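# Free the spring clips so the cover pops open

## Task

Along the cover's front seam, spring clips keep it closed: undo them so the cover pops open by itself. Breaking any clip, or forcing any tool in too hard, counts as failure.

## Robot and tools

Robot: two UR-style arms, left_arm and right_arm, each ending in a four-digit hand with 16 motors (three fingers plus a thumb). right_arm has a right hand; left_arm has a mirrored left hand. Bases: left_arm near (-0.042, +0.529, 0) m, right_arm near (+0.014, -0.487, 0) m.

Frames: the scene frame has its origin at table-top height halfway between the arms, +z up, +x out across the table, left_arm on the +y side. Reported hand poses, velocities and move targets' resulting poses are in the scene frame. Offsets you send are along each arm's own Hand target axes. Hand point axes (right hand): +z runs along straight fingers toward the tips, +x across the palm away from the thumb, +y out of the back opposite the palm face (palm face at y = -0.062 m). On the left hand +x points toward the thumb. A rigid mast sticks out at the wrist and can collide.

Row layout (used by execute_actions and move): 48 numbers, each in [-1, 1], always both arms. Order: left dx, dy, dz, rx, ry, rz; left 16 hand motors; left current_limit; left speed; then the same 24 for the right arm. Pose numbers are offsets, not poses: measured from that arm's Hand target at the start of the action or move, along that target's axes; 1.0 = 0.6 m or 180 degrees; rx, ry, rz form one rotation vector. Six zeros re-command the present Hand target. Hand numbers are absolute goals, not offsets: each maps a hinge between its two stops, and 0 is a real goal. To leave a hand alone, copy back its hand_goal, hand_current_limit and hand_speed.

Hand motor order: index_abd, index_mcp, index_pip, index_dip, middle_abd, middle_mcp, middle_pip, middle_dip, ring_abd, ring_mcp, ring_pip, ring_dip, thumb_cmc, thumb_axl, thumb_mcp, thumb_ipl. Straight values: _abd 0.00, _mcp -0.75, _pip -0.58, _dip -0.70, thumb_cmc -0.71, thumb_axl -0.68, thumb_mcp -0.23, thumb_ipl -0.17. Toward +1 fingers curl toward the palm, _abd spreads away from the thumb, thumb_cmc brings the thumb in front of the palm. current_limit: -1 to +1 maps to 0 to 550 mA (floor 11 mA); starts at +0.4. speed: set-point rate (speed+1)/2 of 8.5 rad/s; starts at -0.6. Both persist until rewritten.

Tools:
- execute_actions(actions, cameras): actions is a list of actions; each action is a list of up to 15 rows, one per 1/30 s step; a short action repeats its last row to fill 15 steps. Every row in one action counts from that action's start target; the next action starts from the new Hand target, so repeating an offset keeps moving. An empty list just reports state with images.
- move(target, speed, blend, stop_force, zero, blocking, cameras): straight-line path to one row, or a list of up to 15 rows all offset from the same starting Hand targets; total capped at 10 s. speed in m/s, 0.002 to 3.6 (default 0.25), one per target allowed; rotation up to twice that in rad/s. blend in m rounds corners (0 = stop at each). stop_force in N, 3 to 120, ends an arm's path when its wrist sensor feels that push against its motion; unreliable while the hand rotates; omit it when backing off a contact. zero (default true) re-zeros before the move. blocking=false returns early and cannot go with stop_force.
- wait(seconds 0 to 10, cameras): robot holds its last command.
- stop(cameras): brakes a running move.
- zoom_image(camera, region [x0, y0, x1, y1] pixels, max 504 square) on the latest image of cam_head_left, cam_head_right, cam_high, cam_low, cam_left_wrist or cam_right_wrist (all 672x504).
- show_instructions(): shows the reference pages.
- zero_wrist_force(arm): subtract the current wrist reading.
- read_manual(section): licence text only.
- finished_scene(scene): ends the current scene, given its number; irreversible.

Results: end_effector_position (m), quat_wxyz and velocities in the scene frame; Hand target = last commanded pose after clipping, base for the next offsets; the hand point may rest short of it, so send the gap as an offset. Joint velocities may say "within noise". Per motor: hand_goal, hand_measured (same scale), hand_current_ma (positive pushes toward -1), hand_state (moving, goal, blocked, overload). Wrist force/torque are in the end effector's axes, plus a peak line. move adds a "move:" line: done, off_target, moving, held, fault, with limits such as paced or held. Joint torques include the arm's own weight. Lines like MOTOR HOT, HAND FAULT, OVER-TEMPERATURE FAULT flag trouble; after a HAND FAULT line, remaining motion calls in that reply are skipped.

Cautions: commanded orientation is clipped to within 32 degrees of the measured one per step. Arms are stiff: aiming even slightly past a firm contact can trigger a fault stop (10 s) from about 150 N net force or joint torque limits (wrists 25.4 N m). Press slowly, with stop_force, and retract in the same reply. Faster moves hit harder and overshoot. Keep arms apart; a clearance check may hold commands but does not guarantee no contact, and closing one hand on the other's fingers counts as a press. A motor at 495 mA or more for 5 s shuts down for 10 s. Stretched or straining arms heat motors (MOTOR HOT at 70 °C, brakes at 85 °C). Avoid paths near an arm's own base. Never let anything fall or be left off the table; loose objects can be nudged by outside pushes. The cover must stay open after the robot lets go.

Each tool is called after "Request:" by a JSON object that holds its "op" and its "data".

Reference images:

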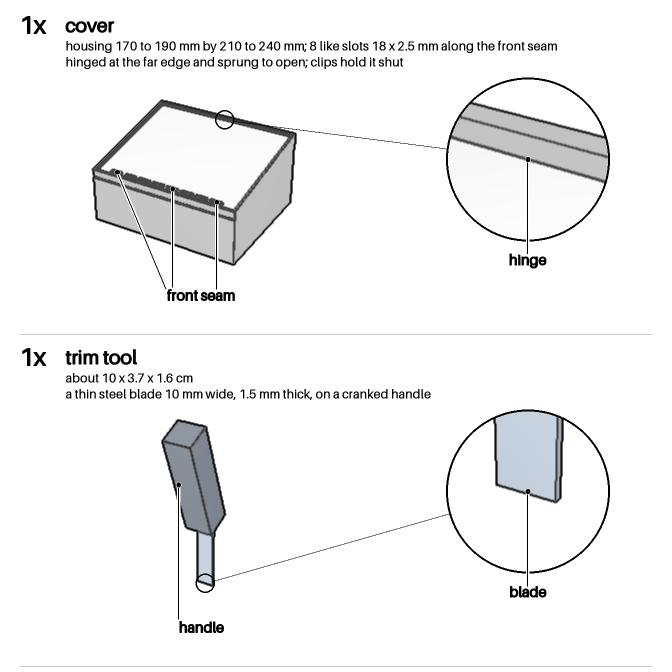

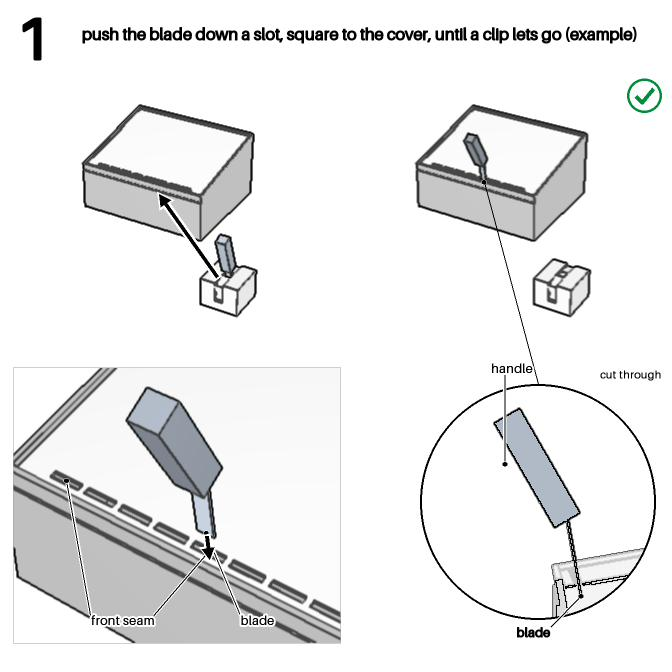

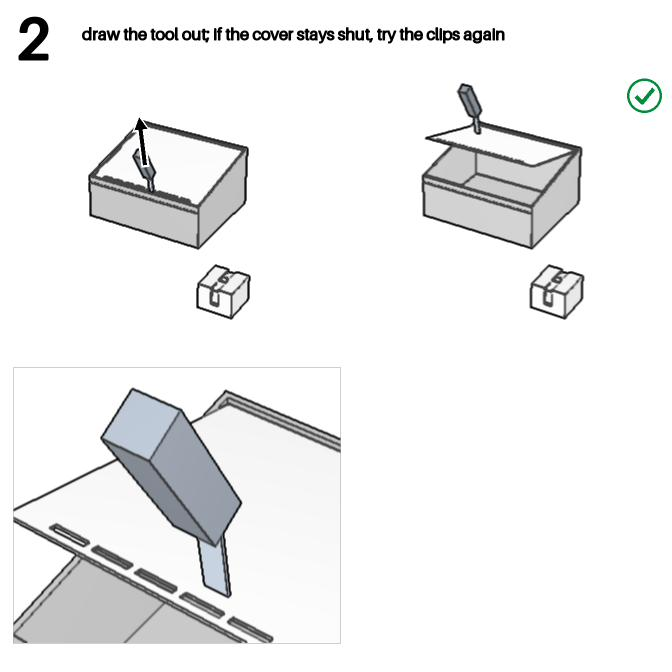

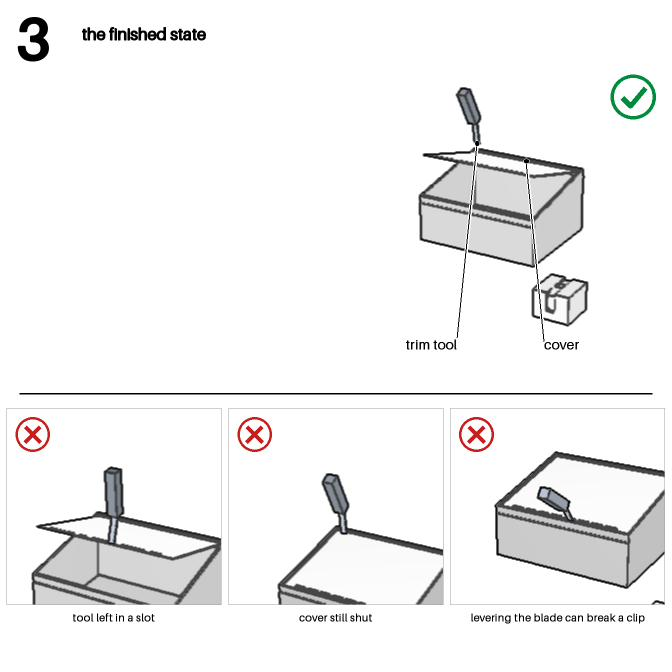

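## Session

Request:
{"op": "execute_actions", "data": {"actions": []}}

Scene clock: 0.00 s.
left_arm: end_effector_position=(+0.3329, +0.2106, +0.2056) hand_goal=(+0.000, -0.754, -0.576, -0.696, +0.000, -0.754, -0.576, -0.696, +0.000, -0.754, -0.576, -0.696, -0.714, -0.678, -0.226, -0.168) hand_measured=(+0.000, -0.754, -0.576, -0.696, +0.000, -0.754, -0.576, -0.696, +0.000, -0.754, -0.576, -0.696, -0.714, -0.678, -0.226, -0.168) hand_current_ma=(+0, +0, +0, +0, +0, +0, +0, +0, +0, +0, +0, +0, +0, +0, +0, +0) hand_state=(goal, goal, goal, goal, goal, goal, goal, goal, goal, goal, goal, goal, goal, goal, goal, goal) hand_current_limit=0.40 hand_speed=-0.60 end_effector_quat_wxyz=(+0.014, -0.416, +0.907, +0.060) | right_arm: end_effector_position=(+0.6506, +0.0335, +0.3114) hand_goal=(+0.000, -0.754, -0.576, -0.696, +0.000, -0.754, -0.576, -0.696, +0.000, -0.754, -0.576, -0.696, -0.714, -0.678, -0.226, -0.168) hand_measured=(+0.000, -0.754, -0.576, -0.696, +0.000, -0.754, -0.576, -0.696, +0.000, -0.754, -0.576, -0.696, -0.714, -0.678, -0.226, -0.168) hand_current_ma=(+0, +0, +0, +0, +0, +0, +0, +0, +0, +0, +0, +0, +0, +0, +0, +0) hand_state=(goal, goal, goal, goal, goal, goal, goal, goal, goal, goal, goal, goal, goal, goal, goal, goal) hand_current_limit=0.40 hand_speed=-0.60 end_effector_quat_wxyz=(+0.190, -0.516, +0.753, +0.360)
Joint positions: left_arm=[2.655 -1.849 -1.648 -1.292 1.668 -2.906] | right_arm=[0.238 -0.805 0.966 -1.875 -0.741 3.82]
Joint velocities: within noise
Joint torques (N m): no reading
Motor temperatures (°C): left_arm=[34 25 37 35 32 44] | right_arm=[30 31 29 36 33 33]
Wrist force (N): no reading
Wrist torque (N m): no reading
Wrist force, peak (N): no reading
Hand target: left_arm +0.3329, +0.2106, +0.2056; +0.014, -0.416, +0.907, +0.060 | right_arm +0.6506, +0.0335, +0.3114; +0.190, -0.516, +0.753, +0.360
camera_calibration:
cam_left_wrist: T_world_to_cam=[[0.970281, 0.241163, -0.0198946, -0.402077], [0.196527, -0.737383, 0.646254, -0.0956954], [0.141182, -0.630957, -0.762863, 0.361149], [0, 0, 0, 1]] pos_world=[0.357947, 0.254271, 0.329351]
cam_right_wrist: T_world_to_cam=[[-0.330446, 0.616871, 0.714336, 0.00166429], [0.71582, -0.329486, 0.615663, -0.684874], [0.615148, 0.714779, -0.332691, -0.195117], [0, 0, 0, 1]] pos_world=[0.610823, -0.0872173, 0.355549]

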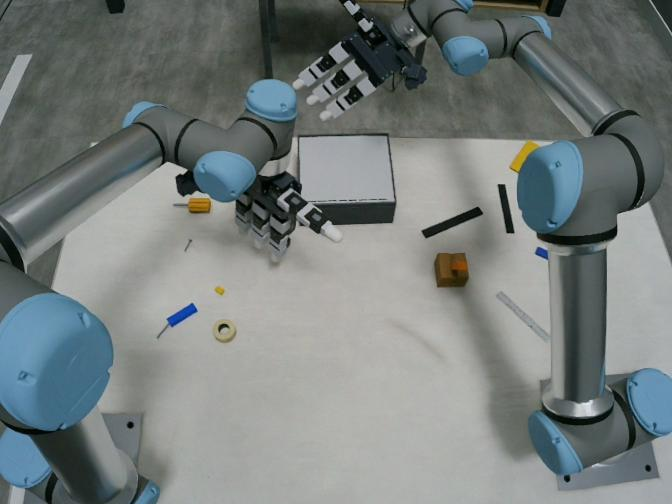

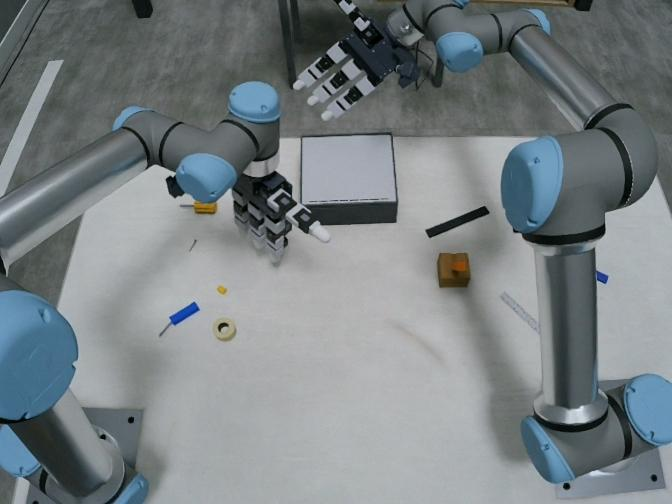

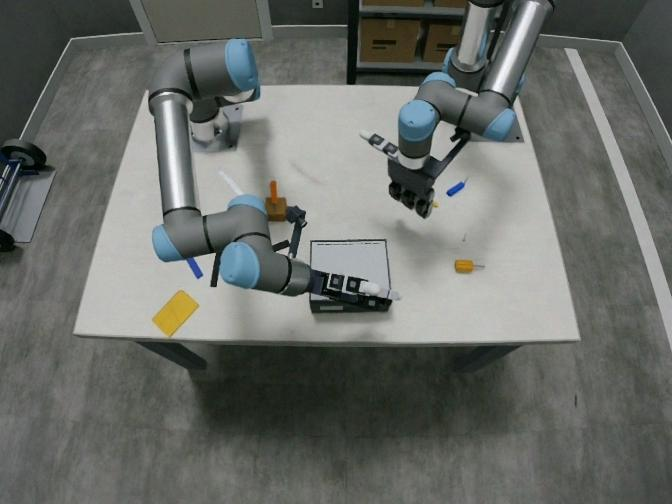

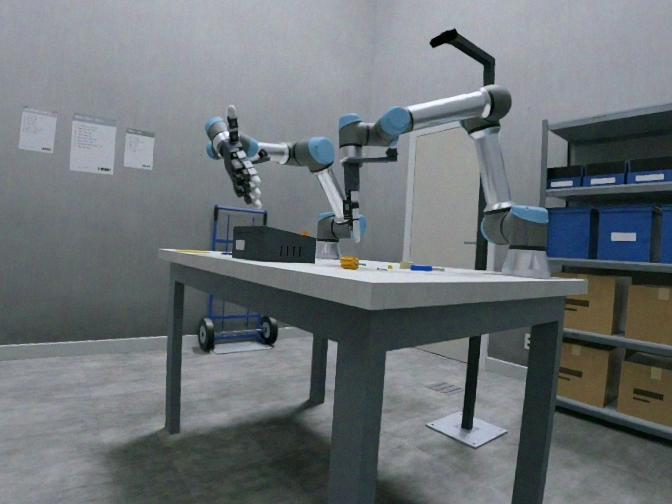

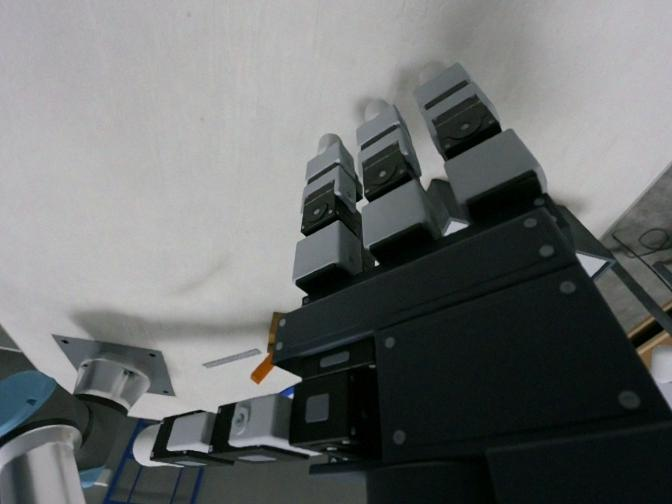

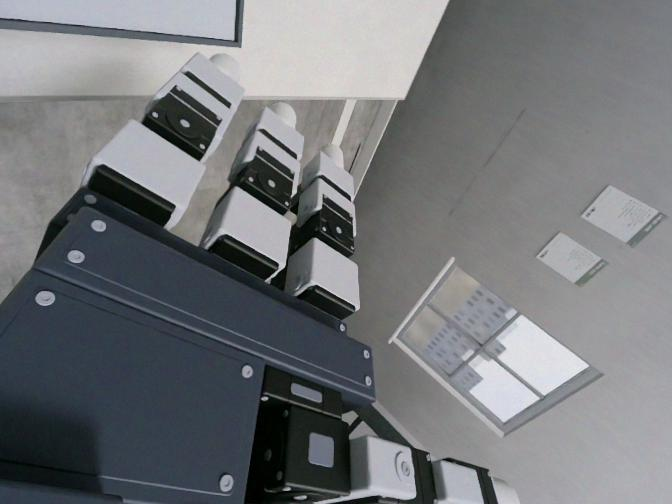

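Request:
{"op": "move", "data": {"target": [-0.4083,0.1015,-0.2013,0.391,-0.039,0.224,0,-0.754,-0.576,-0.696,0,-0.754,-0.576,-0.696,0,-0.754,-0.576,-0.696,-0.714,-0.678,0.449,0.319,0.4,-0.4,0.5002,0.3473,-0.4143,-0.283,-0.048,0.656,0,-0.754,-0.576,-0.696,0,0.274,0.759,0.348,0,-0.754,-0.576,-0.696,0.571,-0.678,-0.226,-0.168,0.4,-0.4], "speed": 0.35, "cameras": ["cam_head_left","cam_high","cam_right_wrist","cam_left_wrist"]}}

Scene clock: 66.53 s.
left_arm: end_effector_position=(+0.4498, +0.4200, +0.3500) hand_goal=(+0.000, -0.754, -0.576, -0.696, +0.000, -0.754, -0.576, -0.696, +0.000, -0.754, -0.576, -0.696, -0.714, -0.678, +0.448, +0.318) hand_measured=(+0.000, -0.748, -0.576, -0.696, +0.000, -0.748, -0.576, -0.696, +0.000, -0.750, -0.576, -0.696, -0.712, -0.678, +0.448, +0.316) hand_current_ma=(+0, +0, +0, +0, +0, +1, +0, +0, +0, +0, +0, +0, +0, +0, +0, +0) hand_state=(goal, goal, goal, goal, goal, goal, goal, goal, goal, goal, goal, goal, goal, goal, goal, goal) hand_current_limit=0.40 hand_speed=-0.40 end_effector_quat_wxyz=(+0.277, -0.011, +0.855, -0.438) | right_arm: end_effector_position=(+0.3628, -0.2993, +0.3520) hand_goal=(+0.000, -0.754, -0.576, -0.696, +0.000, +0.274, +0.758, +0.348, +0.000, -0.754, -0.576, -0.696, +0.570, -0.678, -0.226, -0.168) hand_measured=(+0.000, -0.760, -0.576, -0.696, +0.000, +0.270, +0.758, +0.346, +0.000, -0.760, -0.576, -0.696, +0.564, -0.678, -0.224, -0.168) hand_current_ma=(-2, -19, -2, +0, +0, -10, -2, -6, -2, -18, -2, +0, -17, +2, +3, +1) hand_state=(goal, goal, goal, goal, goal, goal, goal, goal, goal, goal, goal, goal, goal, goal, goal, goal) hand_current_limit=0.40 hand_speed=-0.40 end_effector_quat_wxyz=(-0.354, +0.354, +0.612, +0.613)
Joint positions: left_arm=[3.523 -1.278 -2.045 -1.06 0.512 -1.394] | right_arm=[-0.688 -1.898 2.253 -0.353 -0.68 4.189]
Joint torques (N m): left_arm=[-0.29 2.86 11.74 0.83 -2.9 1.23] | right_arm=[-8.77 -10.36 -24.78 2.72 -0.72 1.7]
Wrist force (N): left_arm=[-0.8 -1.4 -0.1] | right_arm=[0.8 -2.7 -1.5]
Wrist torque (N m): left_arm=[-0.02 -0.03 0.01] | right_arm=[-0.35 0.48 0.21]
Wrist force, peak (N): left_arm=[-0.9 -2.1 0.1] | right_arm=[1.4 -3.6 -2.1]
Hand target: left_arm +0.4497, +0.4200, +0.3499; +0.277, -0.011, +0.855, -0.438 | right_arm +0.3627, -0.2993, +0.3521; -0.354, +0.354, +0.612, +0.612
Off the commanded pose: left_arm 0.000 m, 0 deg | right_arm 0.000 m, 0 deg.
move: done
camera_calibration:
cam_left_wrist: T_world_to_cam=[[0.571035, -0.163527, 0.804474, -0.502034], [-0.801606, 0.100279, 0.589383, 0.0593938], [-0.177052, -0.981429, -0.0738211, 0.636097], [0, 0, 0, 1]] pos_world=[0.446912, 0.536232, 0.415825]
cam_right_wrist: T_world_to_cam=[[0.954162, 0.00680332, -0.299214, -0.209006], [-0.204523, -0.715072, -0.668462, 0.0570595], [-0.218507, 0.699017, -0.680903, 0.653551], [0, 0, 0, 1]] pos_world=[0.353901, -0.41462, 0.420609]
Images, in order (width x height): cam_head_left 672x504, cam_high 672x504, cam_left_wrist 672x504, cam_right_wrist 672x504.

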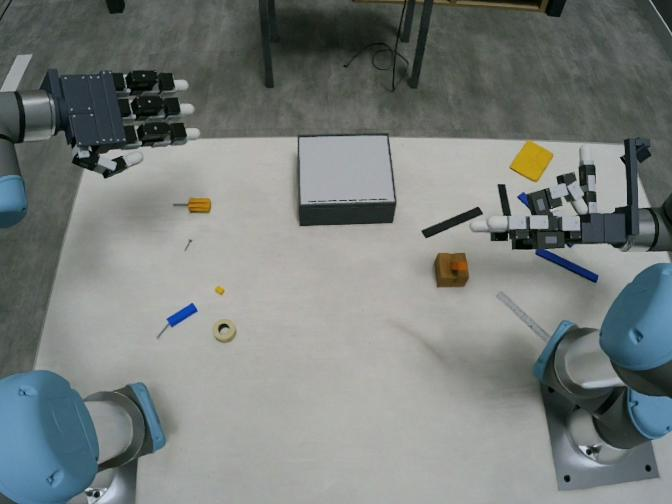

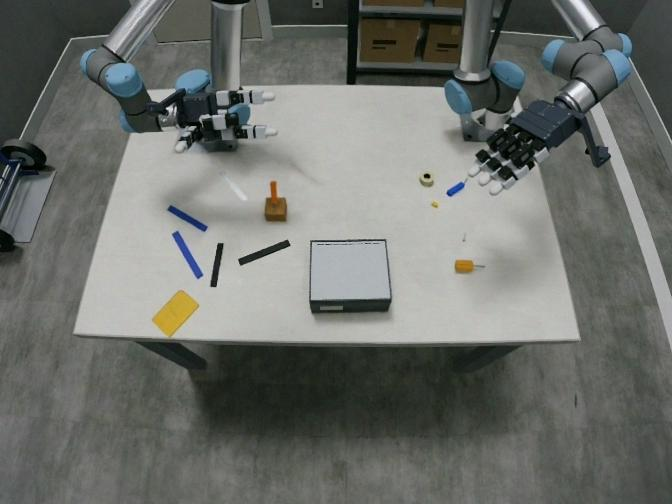

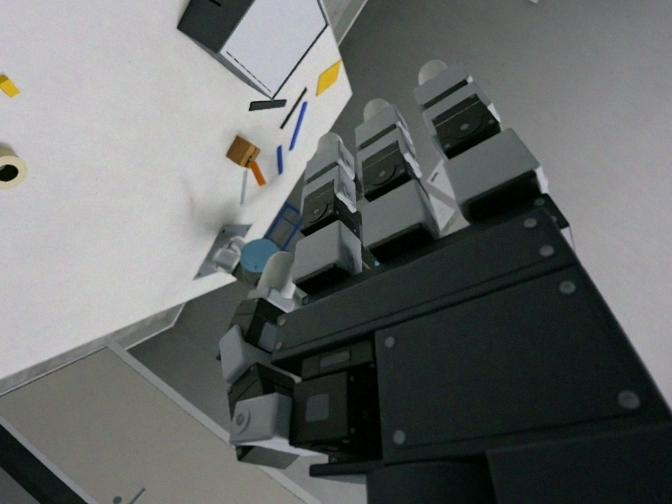

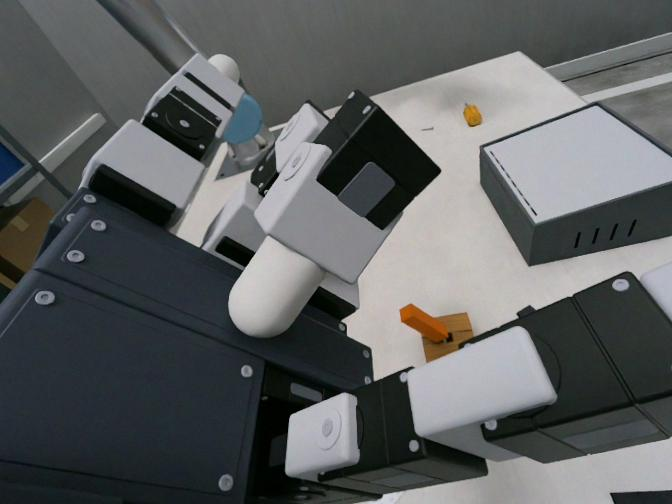

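Request:
{"op": "zoom_image", "data": {"camera": "cam_right_wrist", "region": [385, 285, 505, 375]}}

Request:
{"op": "zoom_image", "data": {"camera": "cam_right_wrist", "region": [470, 90, 672, 270]}}

Request:
{"op": "zoom_image", "data": {"camera": "cam_head_left", "region": [420, 240, 480, 300]}}

Request:
{"op": "zoom_image", "data": {"camera": "cam_high", "region": [240, 165, 400, 325]}}

Scaled by 4.200 from the camera's 672x504 image, which has a finer 960x720 frame.

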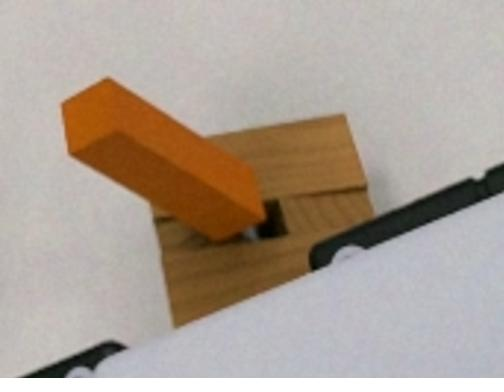

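Scaled by 2.495 from the camera's 672x504 image, which has a finer 960x720 frame.

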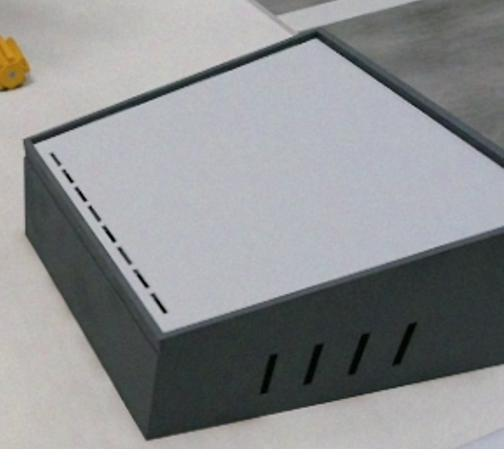

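Scaled by 8.400 from the camera's 672x504 image, which has a finer 960x720 frame.

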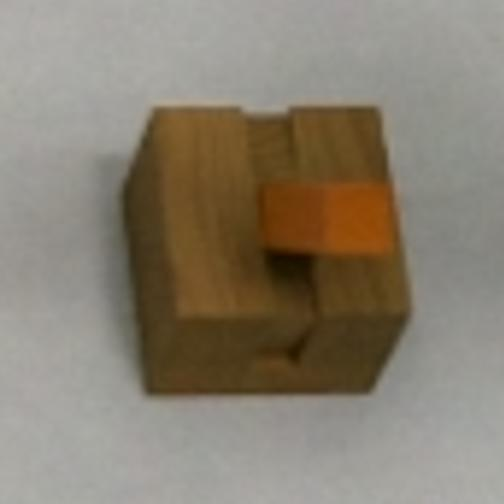

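Scaled by 3.150 from the camera's 672x504 image, which has a finer 960x720 frame.

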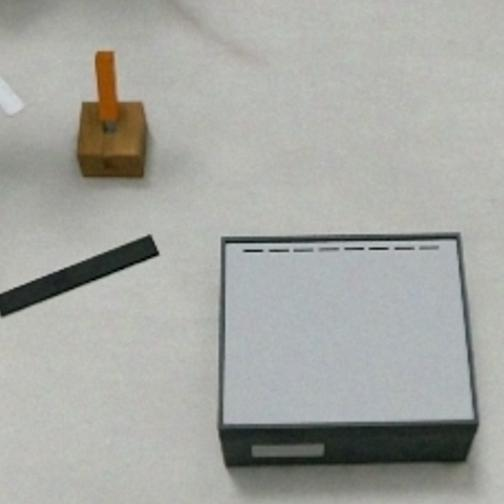

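Request:
{"op": "move", "data": {"target": [-0.0512,-0.0077,0.5232,0,0,0,0,-0.754,-0.576,-0.696,0,-0.754,-0.576,-0.696,0,-0.754,-0.576,-0.696,-0.714,-0.678,0.449,0.319,0.4,-0.4,-0.1791,-0.1640,0.2567,0,0,0,0,-0.754,-0.576,-0.696,0,0.274,0.759,0.348,0,-0.754,-0.576,-0.696,0.571,-0.678,-0.226,-0.168,0.4,-0.4], "speed": 0.2, "cameras": ["cam_head_left","cam_high","cam_right_wrist","cam_left_wrist"]}}

Request:
{"op": "zoom_image", "data": {"camera": "cam_right_wrist", "region": [280, 200, 480, 350]}}

Request:
{"op": "zoom_image", "data": {"camera": "cam_left_wrist", "region": [0, 100, 320, 340]}}

Request:
{"op": "zoom_image", "data": {"camera": "cam_high", "region": [230, 150, 390, 270]}}

Scene clock: 158.73 s.
left_arm: end_effector_position=(+0.6265, +0.1921, +0.2222) hand_goal=(+0.000, -0.754, -0.576, -0.696, +0.000, -0.754, -0.576, -0.696, +0.000, -0.754, -0.576, -0.696, -0.714, -0.678, +0.448, +0.318) hand_measured=(+0.000, -0.748, -0.576, -0.696, +0.000, -0.748, -0.576, -0.696, +0.000, -0.748, -0.576, -0.696, -0.712, -0.678, +0.448, +0.316) hand_current_ma=(+0, +1, +0, +0, +0, +1, +0, +0, +0, +0, +0, +0, +0, +0, +0, +0) hand_state=(goal, goal, goal, goal, goal, goal, goal, goal, goal, goal, goal, goal, goal, goal, goal, goal) hand_current_limit=0.40 hand_speed=-0.40 end_effector_quat_wxyz=(+0.277, -0.011, +0.855, -0.438) | right_arm: end_effector_position=(+0.3311, -0.1451, +0.2101) hand_goal=(+0.000, -0.754, -0.576, -0.696, +0.000, +0.274, +0.758, +0.348, +0.000, -0.754, -0.576, -0.696, +0.570, -0.678, -0.226, -0.168) hand_measured=(-0.002, -0.760, -0.576, -0.696, +0.000, +0.270, +0.758, +0.346, -0.002, -0.760, -0.576, -0.696, +0.564, -0.678, -0.224, -0.168) hand_current_ma=(-2, -19, -2, +0, +0, -9, -2, -6, -2, -18, -2, +0, -19, +2, +3, +1) hand_state=(goal, goal, goal, goal, goal, goal, goal, goal, goal, goal, goal, goal, goal, goal, goal, goal) hand_current_limit=0.40 hand_speed=-0.40 end_effector_quat_wxyz=(-0.354, +0.354, +0.612, +0.612)
Joint positions: left_arm=[2.987 -2.041 -1.684 -0.089 0.838 -2.101] | right_arm=[-0.099 -1.645 2.514 -0.857 -0.092 4.178]
Joint torques (N m): left_arm=[-0.89 30.72 26.48 2.66 -0.84 0.08] | right_arm=[5.41 -14.3 -6.12 -2.21 0.73 1.78]
Wrist force (N): left_arm=[-0.5 -1.8 -0.1] | right_arm=[0.4 -2.4 -1.2]
Wrist torque (N m): left_arm=[-0.06 -0.09 0.00] | right_arm=[-0.34 0.50 -0.01]
Wrist force, peak (N): left_arm=[-0.5 -1.8 -2.1] | right_arm=[1.0 -3.0 -1.7]
Hand target: left_arm +0.6265, +0.1921, +0.2222; +0.277, -0.011, +0.855, -0.438 | right_arm +0.3311, -0.1451, +0.2100; -0.354, +0.354, +0.612, +0.612
Off the commanded pose: left_arm 0.000 m, 0 deg | right_arm 0.000 m, 0 deg.
move: done
camera_calibration:
cam_left_wrist: T_world_to_cam=[[0.571276, -0.163375, 0.804333, -0.537623], [-0.801412, 0.100487, 0.589611, 0.299052], [-0.177153, -0.981433, -0.0735251, 0.434178], [0, 0, 0, 1]] pos_world=[0.623711, 0.308232, 0.288027]
cam_right_wrist: T_world_to_cam=[[0.954093, 0.00702549, -0.299428, -0.222126], [-0.204523, -0.715069, -0.668466, 0.065916], [-0.218808, 0.699019, -0.680805, 0.442355], [0, 0, 0, 1]] pos_world=[0.322201, -0.260519, 0.278709]
Images, in order (width x height): cam_head_left 672x504, cam_high 672x504, cam_left_wrist 672x504, cam_right_wrist 672x504.

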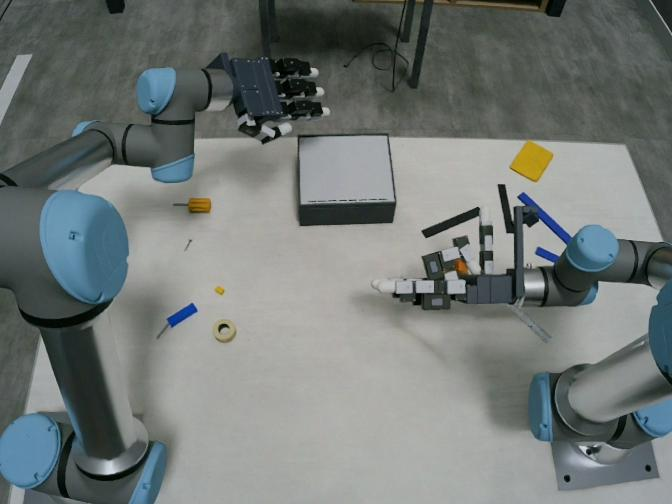

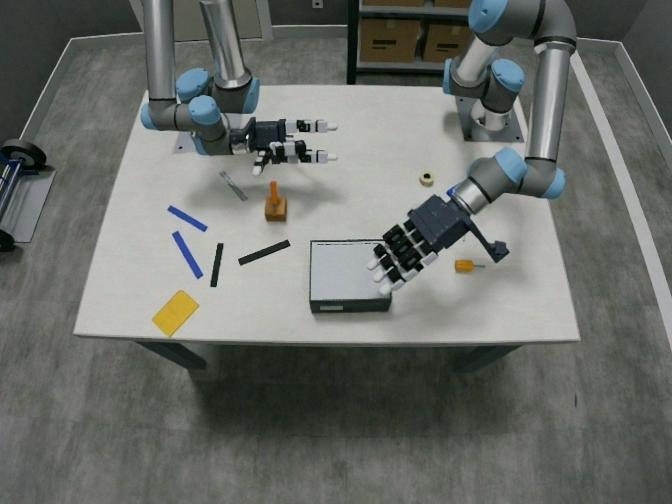

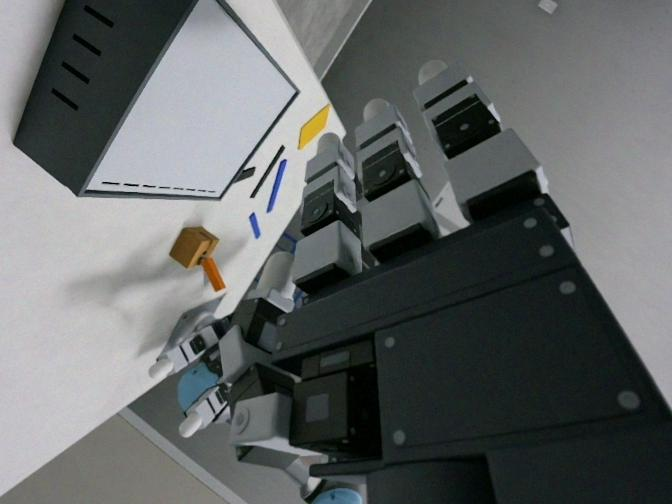

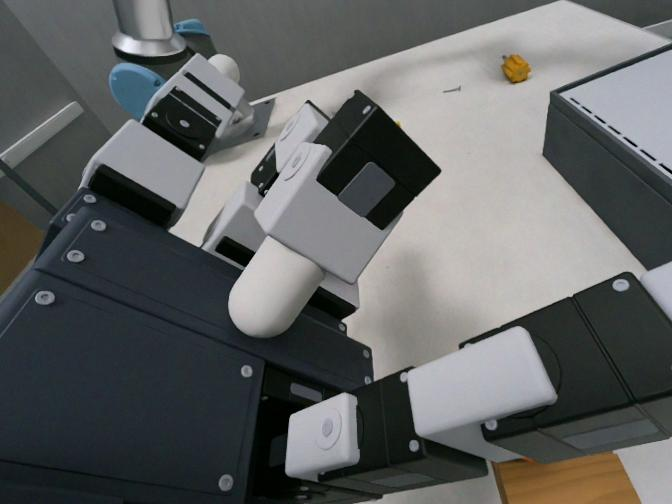

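Scaled by 2.520 from the camera's 672x504 image, which has a finer 960x720 frame.

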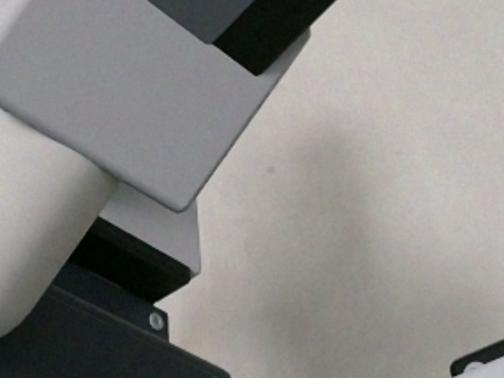

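Scaled by 1.575 from the camera's 672x504 image, which has a finer 960x720 frame.

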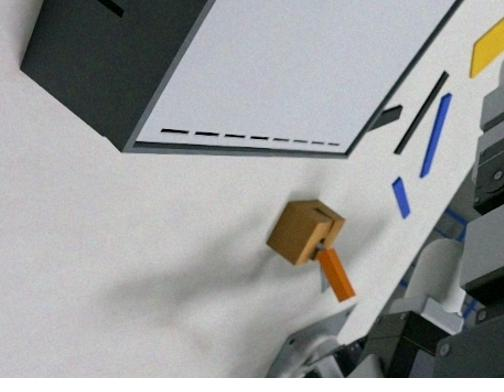

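Scaled by 3.150 from the camera's 672x504 image, which has a finer 960x720 frame.

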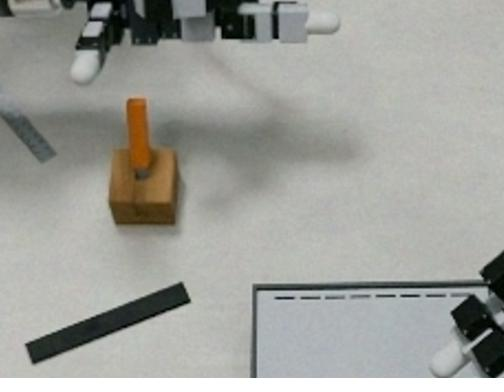

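Request:
{"op": "move", "data": {"target": [0,0,0,0,0,0,0,-0.754,-0.576,-0.696,0,-0.754,-0.576,-0.696,0,-0.754,-0.576,-0.696,-0.714,-0.678,0.449,0.319,0.4,-0.4,-0.1333,0,0,0,0,0,0,-0.754,-0.576,-0.696,0,0.274,0.759,0.348,0,-0.754,-0.576,-0.696,0.571,-0.678,-0.226,-0.168,0.4,-0.4], "speed": 0.08, "stop_force": 8, "cameras": ["cam_left_wrist","cam_head_left"]}}

Request:
{"op": "zoom_image", "data": {"camera": "cam_left_wrist", "region": [140, 210, 290, 320]}}

Request:
{"op": "zoom_image", "data": {"camera": "cam_head_left", "region": [380, 200, 540, 320]}}

Scene clock: 170.60 s.
left_arm: end_effector_position=(+0.6265, +0.1921, +0.2222) hand_goal=(+0.000, -0.754, -0.576, -0.696, +0.000, -0.754, -0.576, -0.696, +0.000, -0.754, -0.576, -0.696, -0.714, -0.678, +0.448, +0.318) hand_measured=(+0.000, -0.748, -0.576, -0.696, +0.000, -0.748, -0.576, -0.696, +0.000, -0.748, -0.576, -0.696, -0.712, -0.678, +0.448, +0.316) hand_current_ma=(+0, +1, +0, +0, +0, +1, +0, +0, +0, +0, +0, +0, +0, +0, +0, +0) hand_state=(goal, goal, goal, goal, goal, goal, goal, goal, goal, goal, goal, goal, goal, goal, goal, goal) hand_current_limit=0.40 hand_speed=-0.40 end_effector_quat_wxyz=(+0.277, -0.011, +0.855, -0.438) | right_arm: end_effector_position=(+0.3709, -0.1450, +0.1407) hand_goal=(+0.000, -0.754, -0.576, -0.696, +0.000, +0.274, +0.758, +0.348, +0.000, -0.754, -0.576, -0.696, +0.570, -0.678, -0.226, -0.168) hand_measured=(-0.002, -0.760, -0.576, -0.696, +0.000, +0.270, +0.758, +0.346, -0.002, -0.760, -0.576, -0.696, +0.564, -0.678, -0.224, -0.168) hand_current_ma=(-3, -19, -2, +0, +0, -9, -2, -6, -2, -18, -2, +0, -19, +2, +3, +1) hand_state=(goal, goal, goal, goal, goal, goal, goal, goal, goal, goal, goal, goal, goal, goal, goal, goal) hand_current_limit=0.40 hand_speed=-0.40 end_effector_quat_wxyz=(-0.354, +0.354, +0.612, +0.612)
Joint positions: left_arm=[2.987 -2.041 -1.684 -0.089 0.838 -2.102] | right_arm=[-0.085 -1.328 2.475 -1.133 -0.077 4.176]
Joint torques (N m): left_arm=[-8.4 30.29 29.65 4.02 0.65 -1.01] | right_arm=[-9.07 -31.61 -2 -2.26 -2.27 1.88]
Wrist force (N): left_arm=[-0.5 -1.8 -0.1] | right_arm=[0.6 -2.5 -1.0]
Wrist torque (N m): left_arm=[-0.07 -0.09 -0.01] | right_arm=[-0.38 0.47 0.01]
Wrist force, peak (N): left_arm=[-0.6 -2.2 -0.3] | right_arm=[0.4 -2.9 -0.9]
Hand target: left_arm +0.6265, +0.1921, +0.2222; +0.277, -0.011, +0.855, -0.438 | right_arm +0.3709, -0.1450, +0.1407; -0.354, +0.354, +0.612, +0.612
Off the commanded pose: left_arm 0.000 m, 0 deg | right_arm 0.000 m, 0 deg.
move: done
camera_calibration:
cam_left_wrist: T_world_to_cam=[[0.571221, -0.16331, 0.804386, -0.537624], [-0.801472, 0.100422, 0.58954, 0.299131], [-0.177056, -0.981451, -0.0735252, 0.434123], [0, 0, 0, 1]] pos_world=[0.623711, 0.308232, 0.288027]
Images, in order (width x height): cam_head_left 672x504, cam_left_wrist 672x504.

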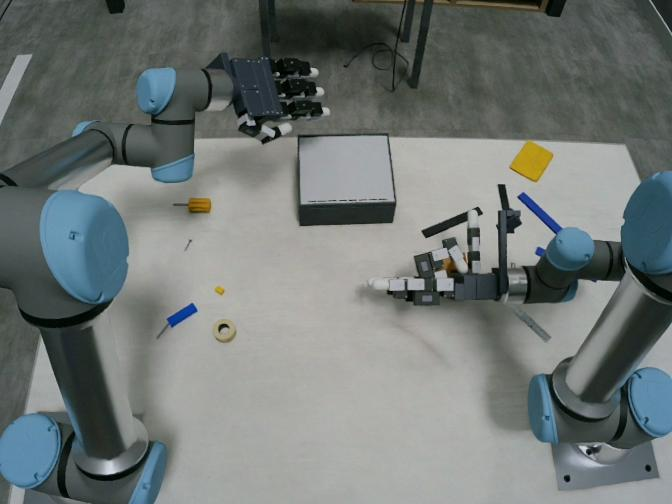

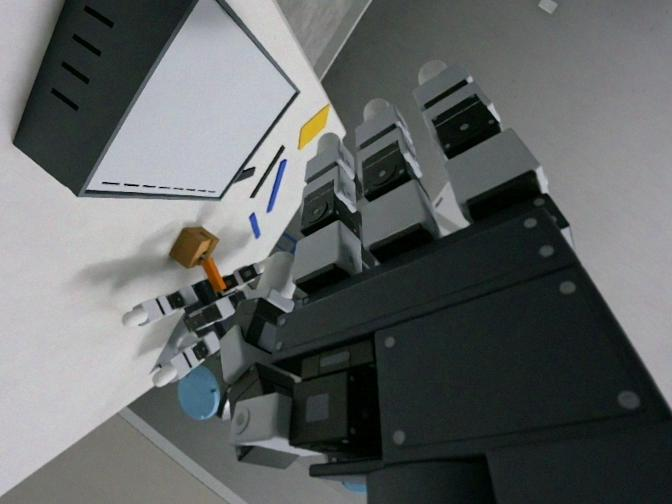

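Scaled by 3.360 from the camera's 672x504 image, which has a finer 960x720 frame.

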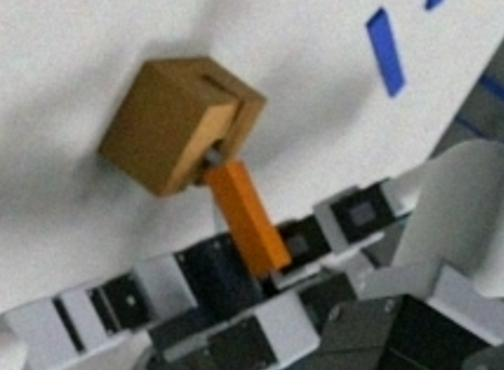

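Scaled by 3.150 from the camera's 672x504 image, which has a finer 960x720 frame.

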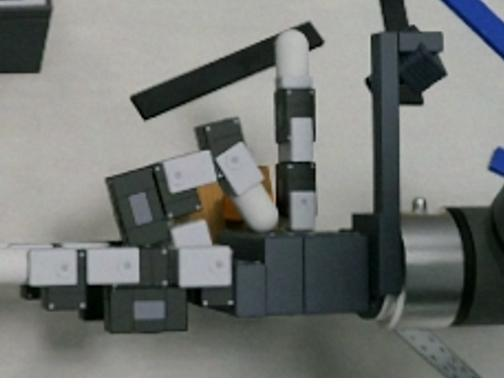

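Request:
{"op": "move", "data": {"target": [0,0,0,0,0,0,0,-0.754,-0.576,-0.696,0,-0.754,-0.576,-0.696,0,-0.754,-0.576,-0.696,-0.714,-0.678,0.449,0.319,0.4,-0.4,-0.0583,0,0,0,0,0,0,-0.754,-0.576,-0.696,0,0.274,0.759,0.348,0,-0.754,-0.576,-0.696,0.571,-0.678,-0.226,-0.168,0.4,-0.4], "speed": 0.02, "stop_force": 4, "cameras": ["cam_left_wrist","cam_head_left","cam_high"]}}

Request:
{"op": "zoom_image", "data": {"camera": "cam_left_wrist", "region": [140, 210, 290, 320]}}

Request:
{"op": "zoom_image", "data": {"camera": "cam_high", "region": [230, 150, 350, 240]}}

Scene clock: 180.80 s.
left_arm: end_effector_position=(+0.6265, +0.1921, +0.2222) hand_goal=(+0.000, -0.754, -0.576, -0.696, +0.000, -0.754, -0.576, -0.696, +0.000, -0.754, -0.576, -0.696, -0.714, -0.678, +0.448, +0.318) hand_measured=(+0.000, -0.748, -0.576, -0.696, +0.000, -0.748, -0.576, -0.696, +0.000, -0.748, -0.576, -0.696, -0.712, -0.678, +0.448, +0.316) hand_current_ma=(+0, +1, +0, +0, +0, +1, +0, +0, +0, +0, +0, +0, +0, +0, +0, +0) hand_state=(goal, goal, goal, goal, goal, goal, goal, goal, goal, goal, goal, goal, goal, goal, goal, goal) hand_current_limit=0.40 hand_speed=-0.40 end_effector_quat_wxyz=(+0.277, -0.011, +0.855, -0.438) | right_arm: end_effector_position=(+0.3812, -0.1450, +0.1228) hand_goal=(+0.000, -0.754, -0.576, -0.696, +0.000, +0.274, +0.758, +0.348, +0.000, -0.754, -0.576, -0.696, +0.570, -0.678, -0.226, -0.168) hand_measured=(-0.002, -0.760, -0.576, -0.696, -0.018, +0.270, +0.758, +0.346, -0.002, -0.760, -0.576, -0.696, +0.564, -0.678, -0.224, -0.168) hand_current_ma=(-3, -19, -2, +0, -50, -14, -2, -5, -3, -18, -2, +0, -20, +2, +3, +1) hand_state=(goal, goal, goal, goal, goal, goal, goal, goal, goal, goal, goal, goal, goal, goal, goal, goal) hand_current_limit=0.40 hand_speed=-0.40 end_effector_quat_wxyz=(-0.354, +0.354, +0.612, +0.613)
Joint positions: left_arm=[2.987 -2.041 -1.684 -0.089 0.838 -2.102] | right_arm=[-0.082 -1.25 2.455 -1.188 -0.074 4.173]
Joint torques (N m): left_arm=[-8.09 29.75 29.2 3.98 0.76 -0.92] | right_arm=[-8.42 -11.47 -1.26 1.83 -1.43 -0.81]
Wrist force (N): left_arm=[-0.3 -1.9 -0.3] | right_arm=[1.8 -2.6 -0.8]
Wrist torque (N m): left_arm=[-0.05 -0.11 0.00] | right_arm=[-0.40 0.40 0.25]
Wrist force, peak (N): left_arm=[-0.5 -2.3 -0.4] | right_arm=[7.7 -1.7 -0.5]
Hand target: left_arm +0.6265, +0.1921, +0.2222; +0.277, -0.011, +0.855, -0.438 | right_arm +0.3812, -0.1450, +0.1228; -0.354, +0.354, +0.612, +0.613 (not the last commanded pose)
Off the commanded pose: left_arm 0.000 m, 0 deg | right_arm 0.014 m, 0 deg.
move: contact (right_arm)
camera_calibration:
cam_left_wrist: T_world_to_cam=[[0.571221, -0.16331, 0.804386, -0.537624], [-0.801472, 0.100422, 0.58954, 0.299131], [-0.177056, -0.981451, -0.0735252, 0.434123], [0, 0, 0, 1]] pos_world=[0.623711, 0.308232, 0.288027]
Images, in order (width x height): cam_head_left 672x504, cam_high 672x504, cam_left_wrist 672x504.

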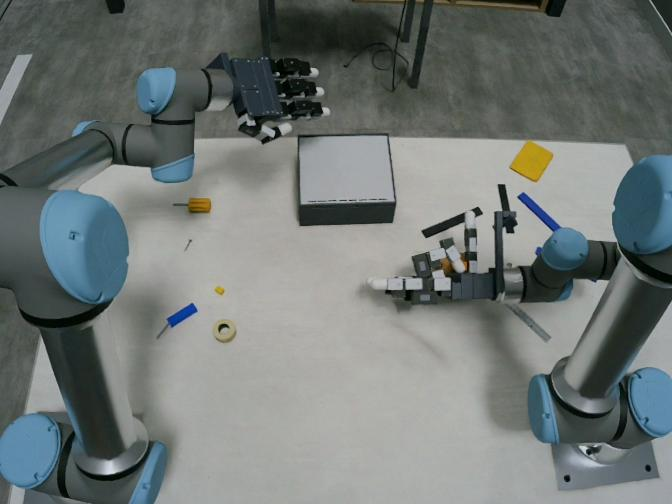

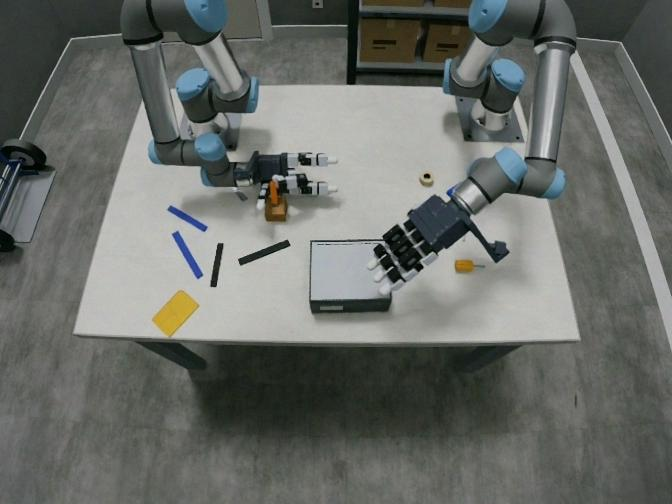

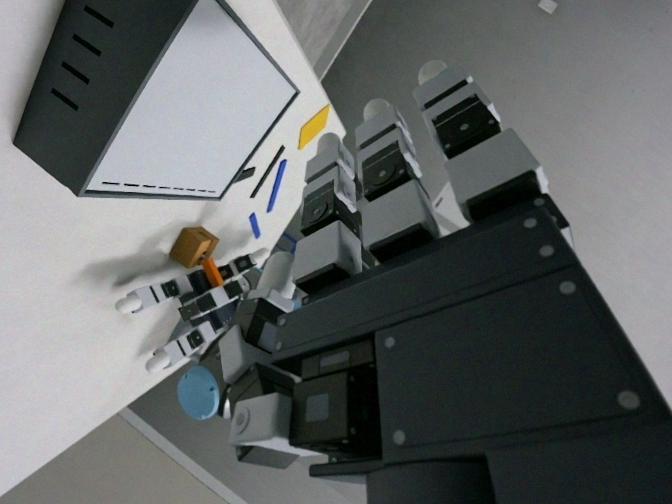

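Scaled by 3.360 from the camera's 672x504 image, which has a finer 960x720 frame.

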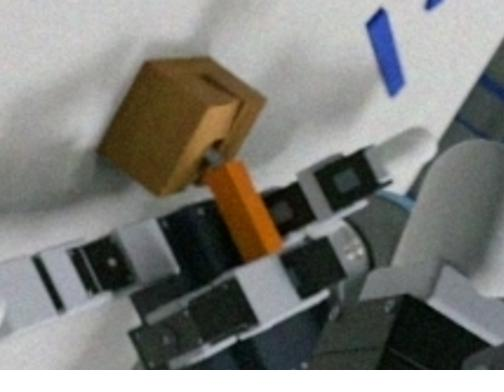

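Scaled by 4.200 from the camera's 672x504 image, which has a finer 960x720 frame.

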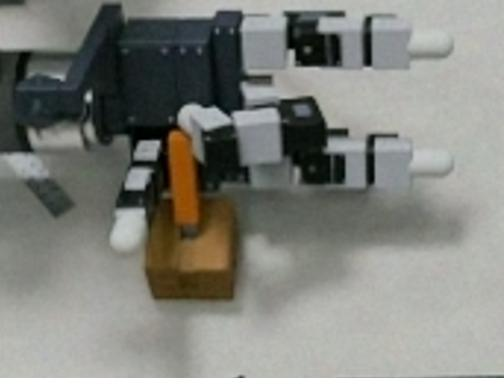

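Request:
{"op": "move", "data": {"target": [0,0,0,0,0,0,0,-0.754,-0.576,-0.696,0,-0.754,-0.576,-0.696,0,-0.754,-0.576,-0.696,-0.714,-0.678,0.449,0.319,0.4,-0.4,0,0.02,0,0,0,0,0,-0.754,-0.576,-0.696,0,0.274,0.759,0.348,0,-0.754,-0.576,-0.696,0.571,-0.678,-0.226,-0.168,0.4,-0.4], "speed": 0.015, "stop_force": 3}}

Request:
{"op": "execute_actions", "data": {"actions": [[[0,0,0,0,0,0,0,-0.754,-0.576,-0.696,0,-0.754,-0.576,-0.696,0,-0.754,-0.576,-0.696,-0.714,-0.678,0.449,0.319,0.4,-0.4,0,0,0,0,0,0,0,-0.754,-0.576,-0.696,0,0.274,0.759,0.348,0,-0.754,-0.576,-0.696,0.571,-0.678,0.85,-0.168,0.0,-0.75]]]}}

Request:
{"op": "wait", "data": {"seconds": 1.5}}

Scene clock: 194.13 s.
left_arm: end_effector_position=(+0.6265, +0.1921, +0.2222) hand_goal=(+0.000, -0.754, -0.576, -0.696, +0.000, -0.754, -0.576, -0.696, +0.000, -0.754, -0.576, -0.696, -0.714, -0.678, +0.448, +0.318) hand_measured=(+0.000, -0.748, -0.576, -0.696, +0.000, -0.748, -0.576, -0.696, +0.000, -0.748, -0.576, -0.696, -0.712, -0.678, +0.448, +0.316) hand_current_ma=(+0, +1, +0, +0, +0, +1, +0, +0, +0, +0, +0, +0, +0, +0, +0, +0) hand_state=(goal, goal, goal, goal, goal, goal, goal, goal, goal, goal, goal, goal, goal, goal, goal, goal) hand_current_limit=0.40 hand_speed=-0.40 end_effector_quat_wxyz=(+0.277, -0.011, +0.855, -0.438) | right_arm: end_effector_position=(+0.3916, -0.1450, +0.1288) hand_goal=(+0.000, -0.754, -0.576, -0.696, +0.000, +0.274, +0.758, +0.348, +0.000, -0.754, -0.576, -0.696, +0.570, -0.678, -0.226, -0.168) hand_measured=(-0.002, -0.760, -0.576, -0.696, -0.006, +0.270, +0.758, +0.346, -0.002, -0.760, -0.576, -0.696, +0.564, -0.678, -0.224, -0.168) hand_current_ma=(-3, -19, -2, +0, -16, -11, -2, -5, -3, -18, -2, +0, -20, +2, +3, +1) hand_state=(goal, goal, goal, goal, goal, goal, goal, goal, goal, goal, goal, goal, goal, goal, goal, goal) hand_current_limit=0.40 hand_speed=-0.40 end_effector_quat_wxyz=(-0.354, +0.354, +0.612, +0.613)
Joint positions: left_arm=[2.987 -2.041 -1.684 -0.089 0.838 -2.102] | right_arm=[-0.079 -1.255 2.425 -1.151 -0.072 4.172]
Joint torques (N m): left_arm=[-8.64 29.79 29.71 3.97 0.83 -0.88] | right_arm=[3.24 -12.59 -16.02 2.02 0.6 -2.02]
Wrist force (N): left_arm=[-0.5 -1.8 -0.4] | right_arm=[0.6 -2.4 -0.9]
Wrist torque (N m): left_arm=[-0.04 -0.08 -0.02] | right_arm=[-0.36 0.48 0.21]
Wrist force, peak (N): left_arm=[-0.8 -2.2 0.0] | right_arm=[1.7 -2.9 -0.7]
Hand target: left_arm +0.6265, +0.1921, +0.2222; +0.277, -0.011, +0.855, -0.438 | right_arm +0.3916, -0.1450, +0.1288; -0.354, +0.354, +0.612, +0.613
Off the commanded pose: left_arm 0.000 m, 0 deg | right_arm 0.000 m, 0 deg.
move: done

Scene clock: 195.53 s.
left_arm: end_effector_position=(+0.6265, +0.1921, +0.2222) hand_goal=(+0.000, -0.754, -0.576, -0.696, +0.000, -0.754, -0.576, -0.696, +0.000, -0.754, -0.576, -0.696, -0.714, -0.678, +0.448, +0.318) hand_measured=(+0.000, -0.748, -0.576, -0.696, +0.000, -0.748, -0.576, -0.696, +0.000, -0.748, -0.576, -0.696, -0.712, -0.678, +0.448, +0.316) hand_current_ma=(+0, +1, +0, +0, +0, +1, +0, +0, +0, +0, +0, +0, +0, +0, +0, +0) hand_state=(goal, goal, goal, goal, goal, goal, goal, goal, goal, goal, goal, goal, goal, goal, goal, goal) hand_current_limit=0.40 hand_speed=-0.40 end_effector_quat_wxyz=(+0.277, -0.011, +0.855, -0.438) | right_arm: end_effector_position=(+0.3916, -0.1450, +0.1288) hand_goal=(+0.000, -0.754, -0.576, -0.696, +0.000, +0.274, +0.758, +0.348, +0.000, -0.754, -0.576, -0.696, +0.570, -0.678, +0.850, -0.168) hand_measured=(-0.002, -0.760, -0.576, -0.696, -0.006, +0.270, +0.758, +0.346, -0.002, -0.760, -0.576, -0.696, +0.572, -0.682, +0.526, -0.168) hand_current_ma=(-3, -19, -2, +0, -16, -11, -2, -5, -3, -18, -2, +0, +8, -17, -275, +1) hand_state=(goal, goal, goal, goal, goal, goal, goal, goal, goal, goal, goal, goal, goal, goal, blocked, goal) hand_current_limit=0.00 hand_speed=-0.75 end_effector_quat_wxyz=(-0.354, +0.354, +0.612, +0.613)
Joint positions: left_arm=[2.987 -2.041 -1.684 -0.089 0.838 -2.102] | right_arm=[-0.079 -1.255 2.425 -1.151 -0.072 4.172]
Joint torques (N m): left_arm=[-7.87 30.38 29.45 4.02 0.73 -0.92] | right_arm=[-2.83 -13.41 -15.06 1.52 -1.26 -2.01]
Wrist force (N): left_arm=[-0.8 -1.6 -0.3] | right_arm=[0.5 -2.5 -0.7]
Wrist torque (N m): left_arm=[-0.02 -0.05 -0.03] | right_arm=[-0.39 0.48 0.19]
Wrist force, peak (N): left_arm=[-0.6 -2.2 -0.3] | right_arm=[0.2 -3.2 -1.0]
Hand target: left_arm +0.6265, +0.1921, +0.2222; +0.277, -0.011, +0.855, -0.438 | right_arm +0.3916, -0.1450, +0.1288; -0.354, +0.354, +0.612, +0.613
Off the commanded pose: left_arm 0.000 m, 0 deg | right_arm 0.000 m, 0 deg.
Step readings (end_effector_position of left_arm | right_arm):
0: (+0.6265, +0.1921, +0.2222) | (+0.3916, -0.1450, +0.1288)
1: (+0.6265, +0.1921, +0.2222) | (+0.3916, -0.1450, +0.1288)
2: (+0.6265, +0.1921, +0.2222) | (+0.3916, -0.1450, +0.1288)
4: (+0.6265, +0.1921, +0.2222) | (+0.3916, -0.1450, +0.1288)
8: (+0.6265, +0.1921, +0.2222) | (+0.3916, -0.1450, +0.1288)
15: (+0.6265, +0.1921, +0.2222) | (+0.3916, -0.1450, +0.1288)

Scene clock: 197.03 s.
left_arm: end_effector_position=(+0.6265, +0.1921, +0.2222) hand_goal=(+0.000, -0.754, -0.576, -0.696, +0.000, -0.754, -0.576, -0.696, +0.000, -0.754, -0.576, -0.696, -0.714, -0.678, +0.448, +0.318) hand_measured=(+0.000, -0.748, -0.576, -0.696, +0.000, -0.748, -0.576, -0.696, +0.000, -0.748, -0.576, -0.696, -0.712, -0.678, +0.448, +0.316) hand_current_ma=(+0, +1, +0, +0, +0, +1, +0, +0, +0, +0, +0, +0, +0, +0, +0, +0) hand_state=(goal, goal, goal, goal, goal, goal, goal, goal, goal, goal, goal, goal, goal, goal, goal, goal) hand_current_limit=0.40 hand_speed=-0.40 end_effector_quat_wxyz=(+0.277, -0.011, +0.855, -0.438) | right_arm: end_effector_position=(+0.3916, -0.1450, +0.1288) hand_goal=(+0.000, -0.754, -0.576, -0.696, +0.000, +0.274, +0.758, +0.348, +0.000, -0.754, -0.576, -0.696, +0.570, -0.678, +0.850, -0.168) hand_measured=(-0.002, -0.760, -0.576, -0.696, -0.006, +0.270, +0.758, +0.346, -0.002, -0.760, -0.576, -0.696, +0.572, -0.682, +0.526, -0.168) hand_current_ma=(-3, -19, -2, +0, -16, -11, -2, -5, -3, -18, -2, +0, +8, -17, -275, +1) hand_state=(goal, goal, goal, goal, goal, goal, goal, goal, goal, goal, goal, goal, goal, goal, blocked, goal) hand_current_limit=0.00 hand_speed=-0.75 end_effector_quat_wxyz=(-0.354, +0.354, +0.612, +0.613)
Joint positions: left_arm=[2.987 -2.041 -1.684 -0.089 0.838 -2.102] | right_arm=[-0.079 -1.255 2.425 -1.151 -0.072 4.172]
Joint torques (N m): left_arm=[-8.36 30.25 29.07 3.94 0.74 -1] | right_arm=[-4.39 -13.67 -15.22 0.41 -1.37 -1.9]
Wrist force (N): left_arm=[-0.2 -1.9 0.0] | right_arm=[0.6 -2.7 -0.8]
Wrist torque (N m): left_arm=[-0.09 -0.11 0.01] | right_arm=[-0.40 0.46 0.19]
Wrist force, peak (N): left_arm=[-0.7 -2.1 -0.4] | right_arm=[0.9 -2.8 -0.9]
Hand target: left_arm +0.6265, +0.1921, +0.2222; +0.277, -0.011, +0.855, -0.438 | right_arm +0.3916, -0.1450, +0.1288; -0.354, +0.354, +0.612, +0.613
Off the commanded pose: left_arm 0.000 m, 0 deg | right_arm 0.000 m, 0 deg.
wait: 1.50 s; at rest by 0.17 s


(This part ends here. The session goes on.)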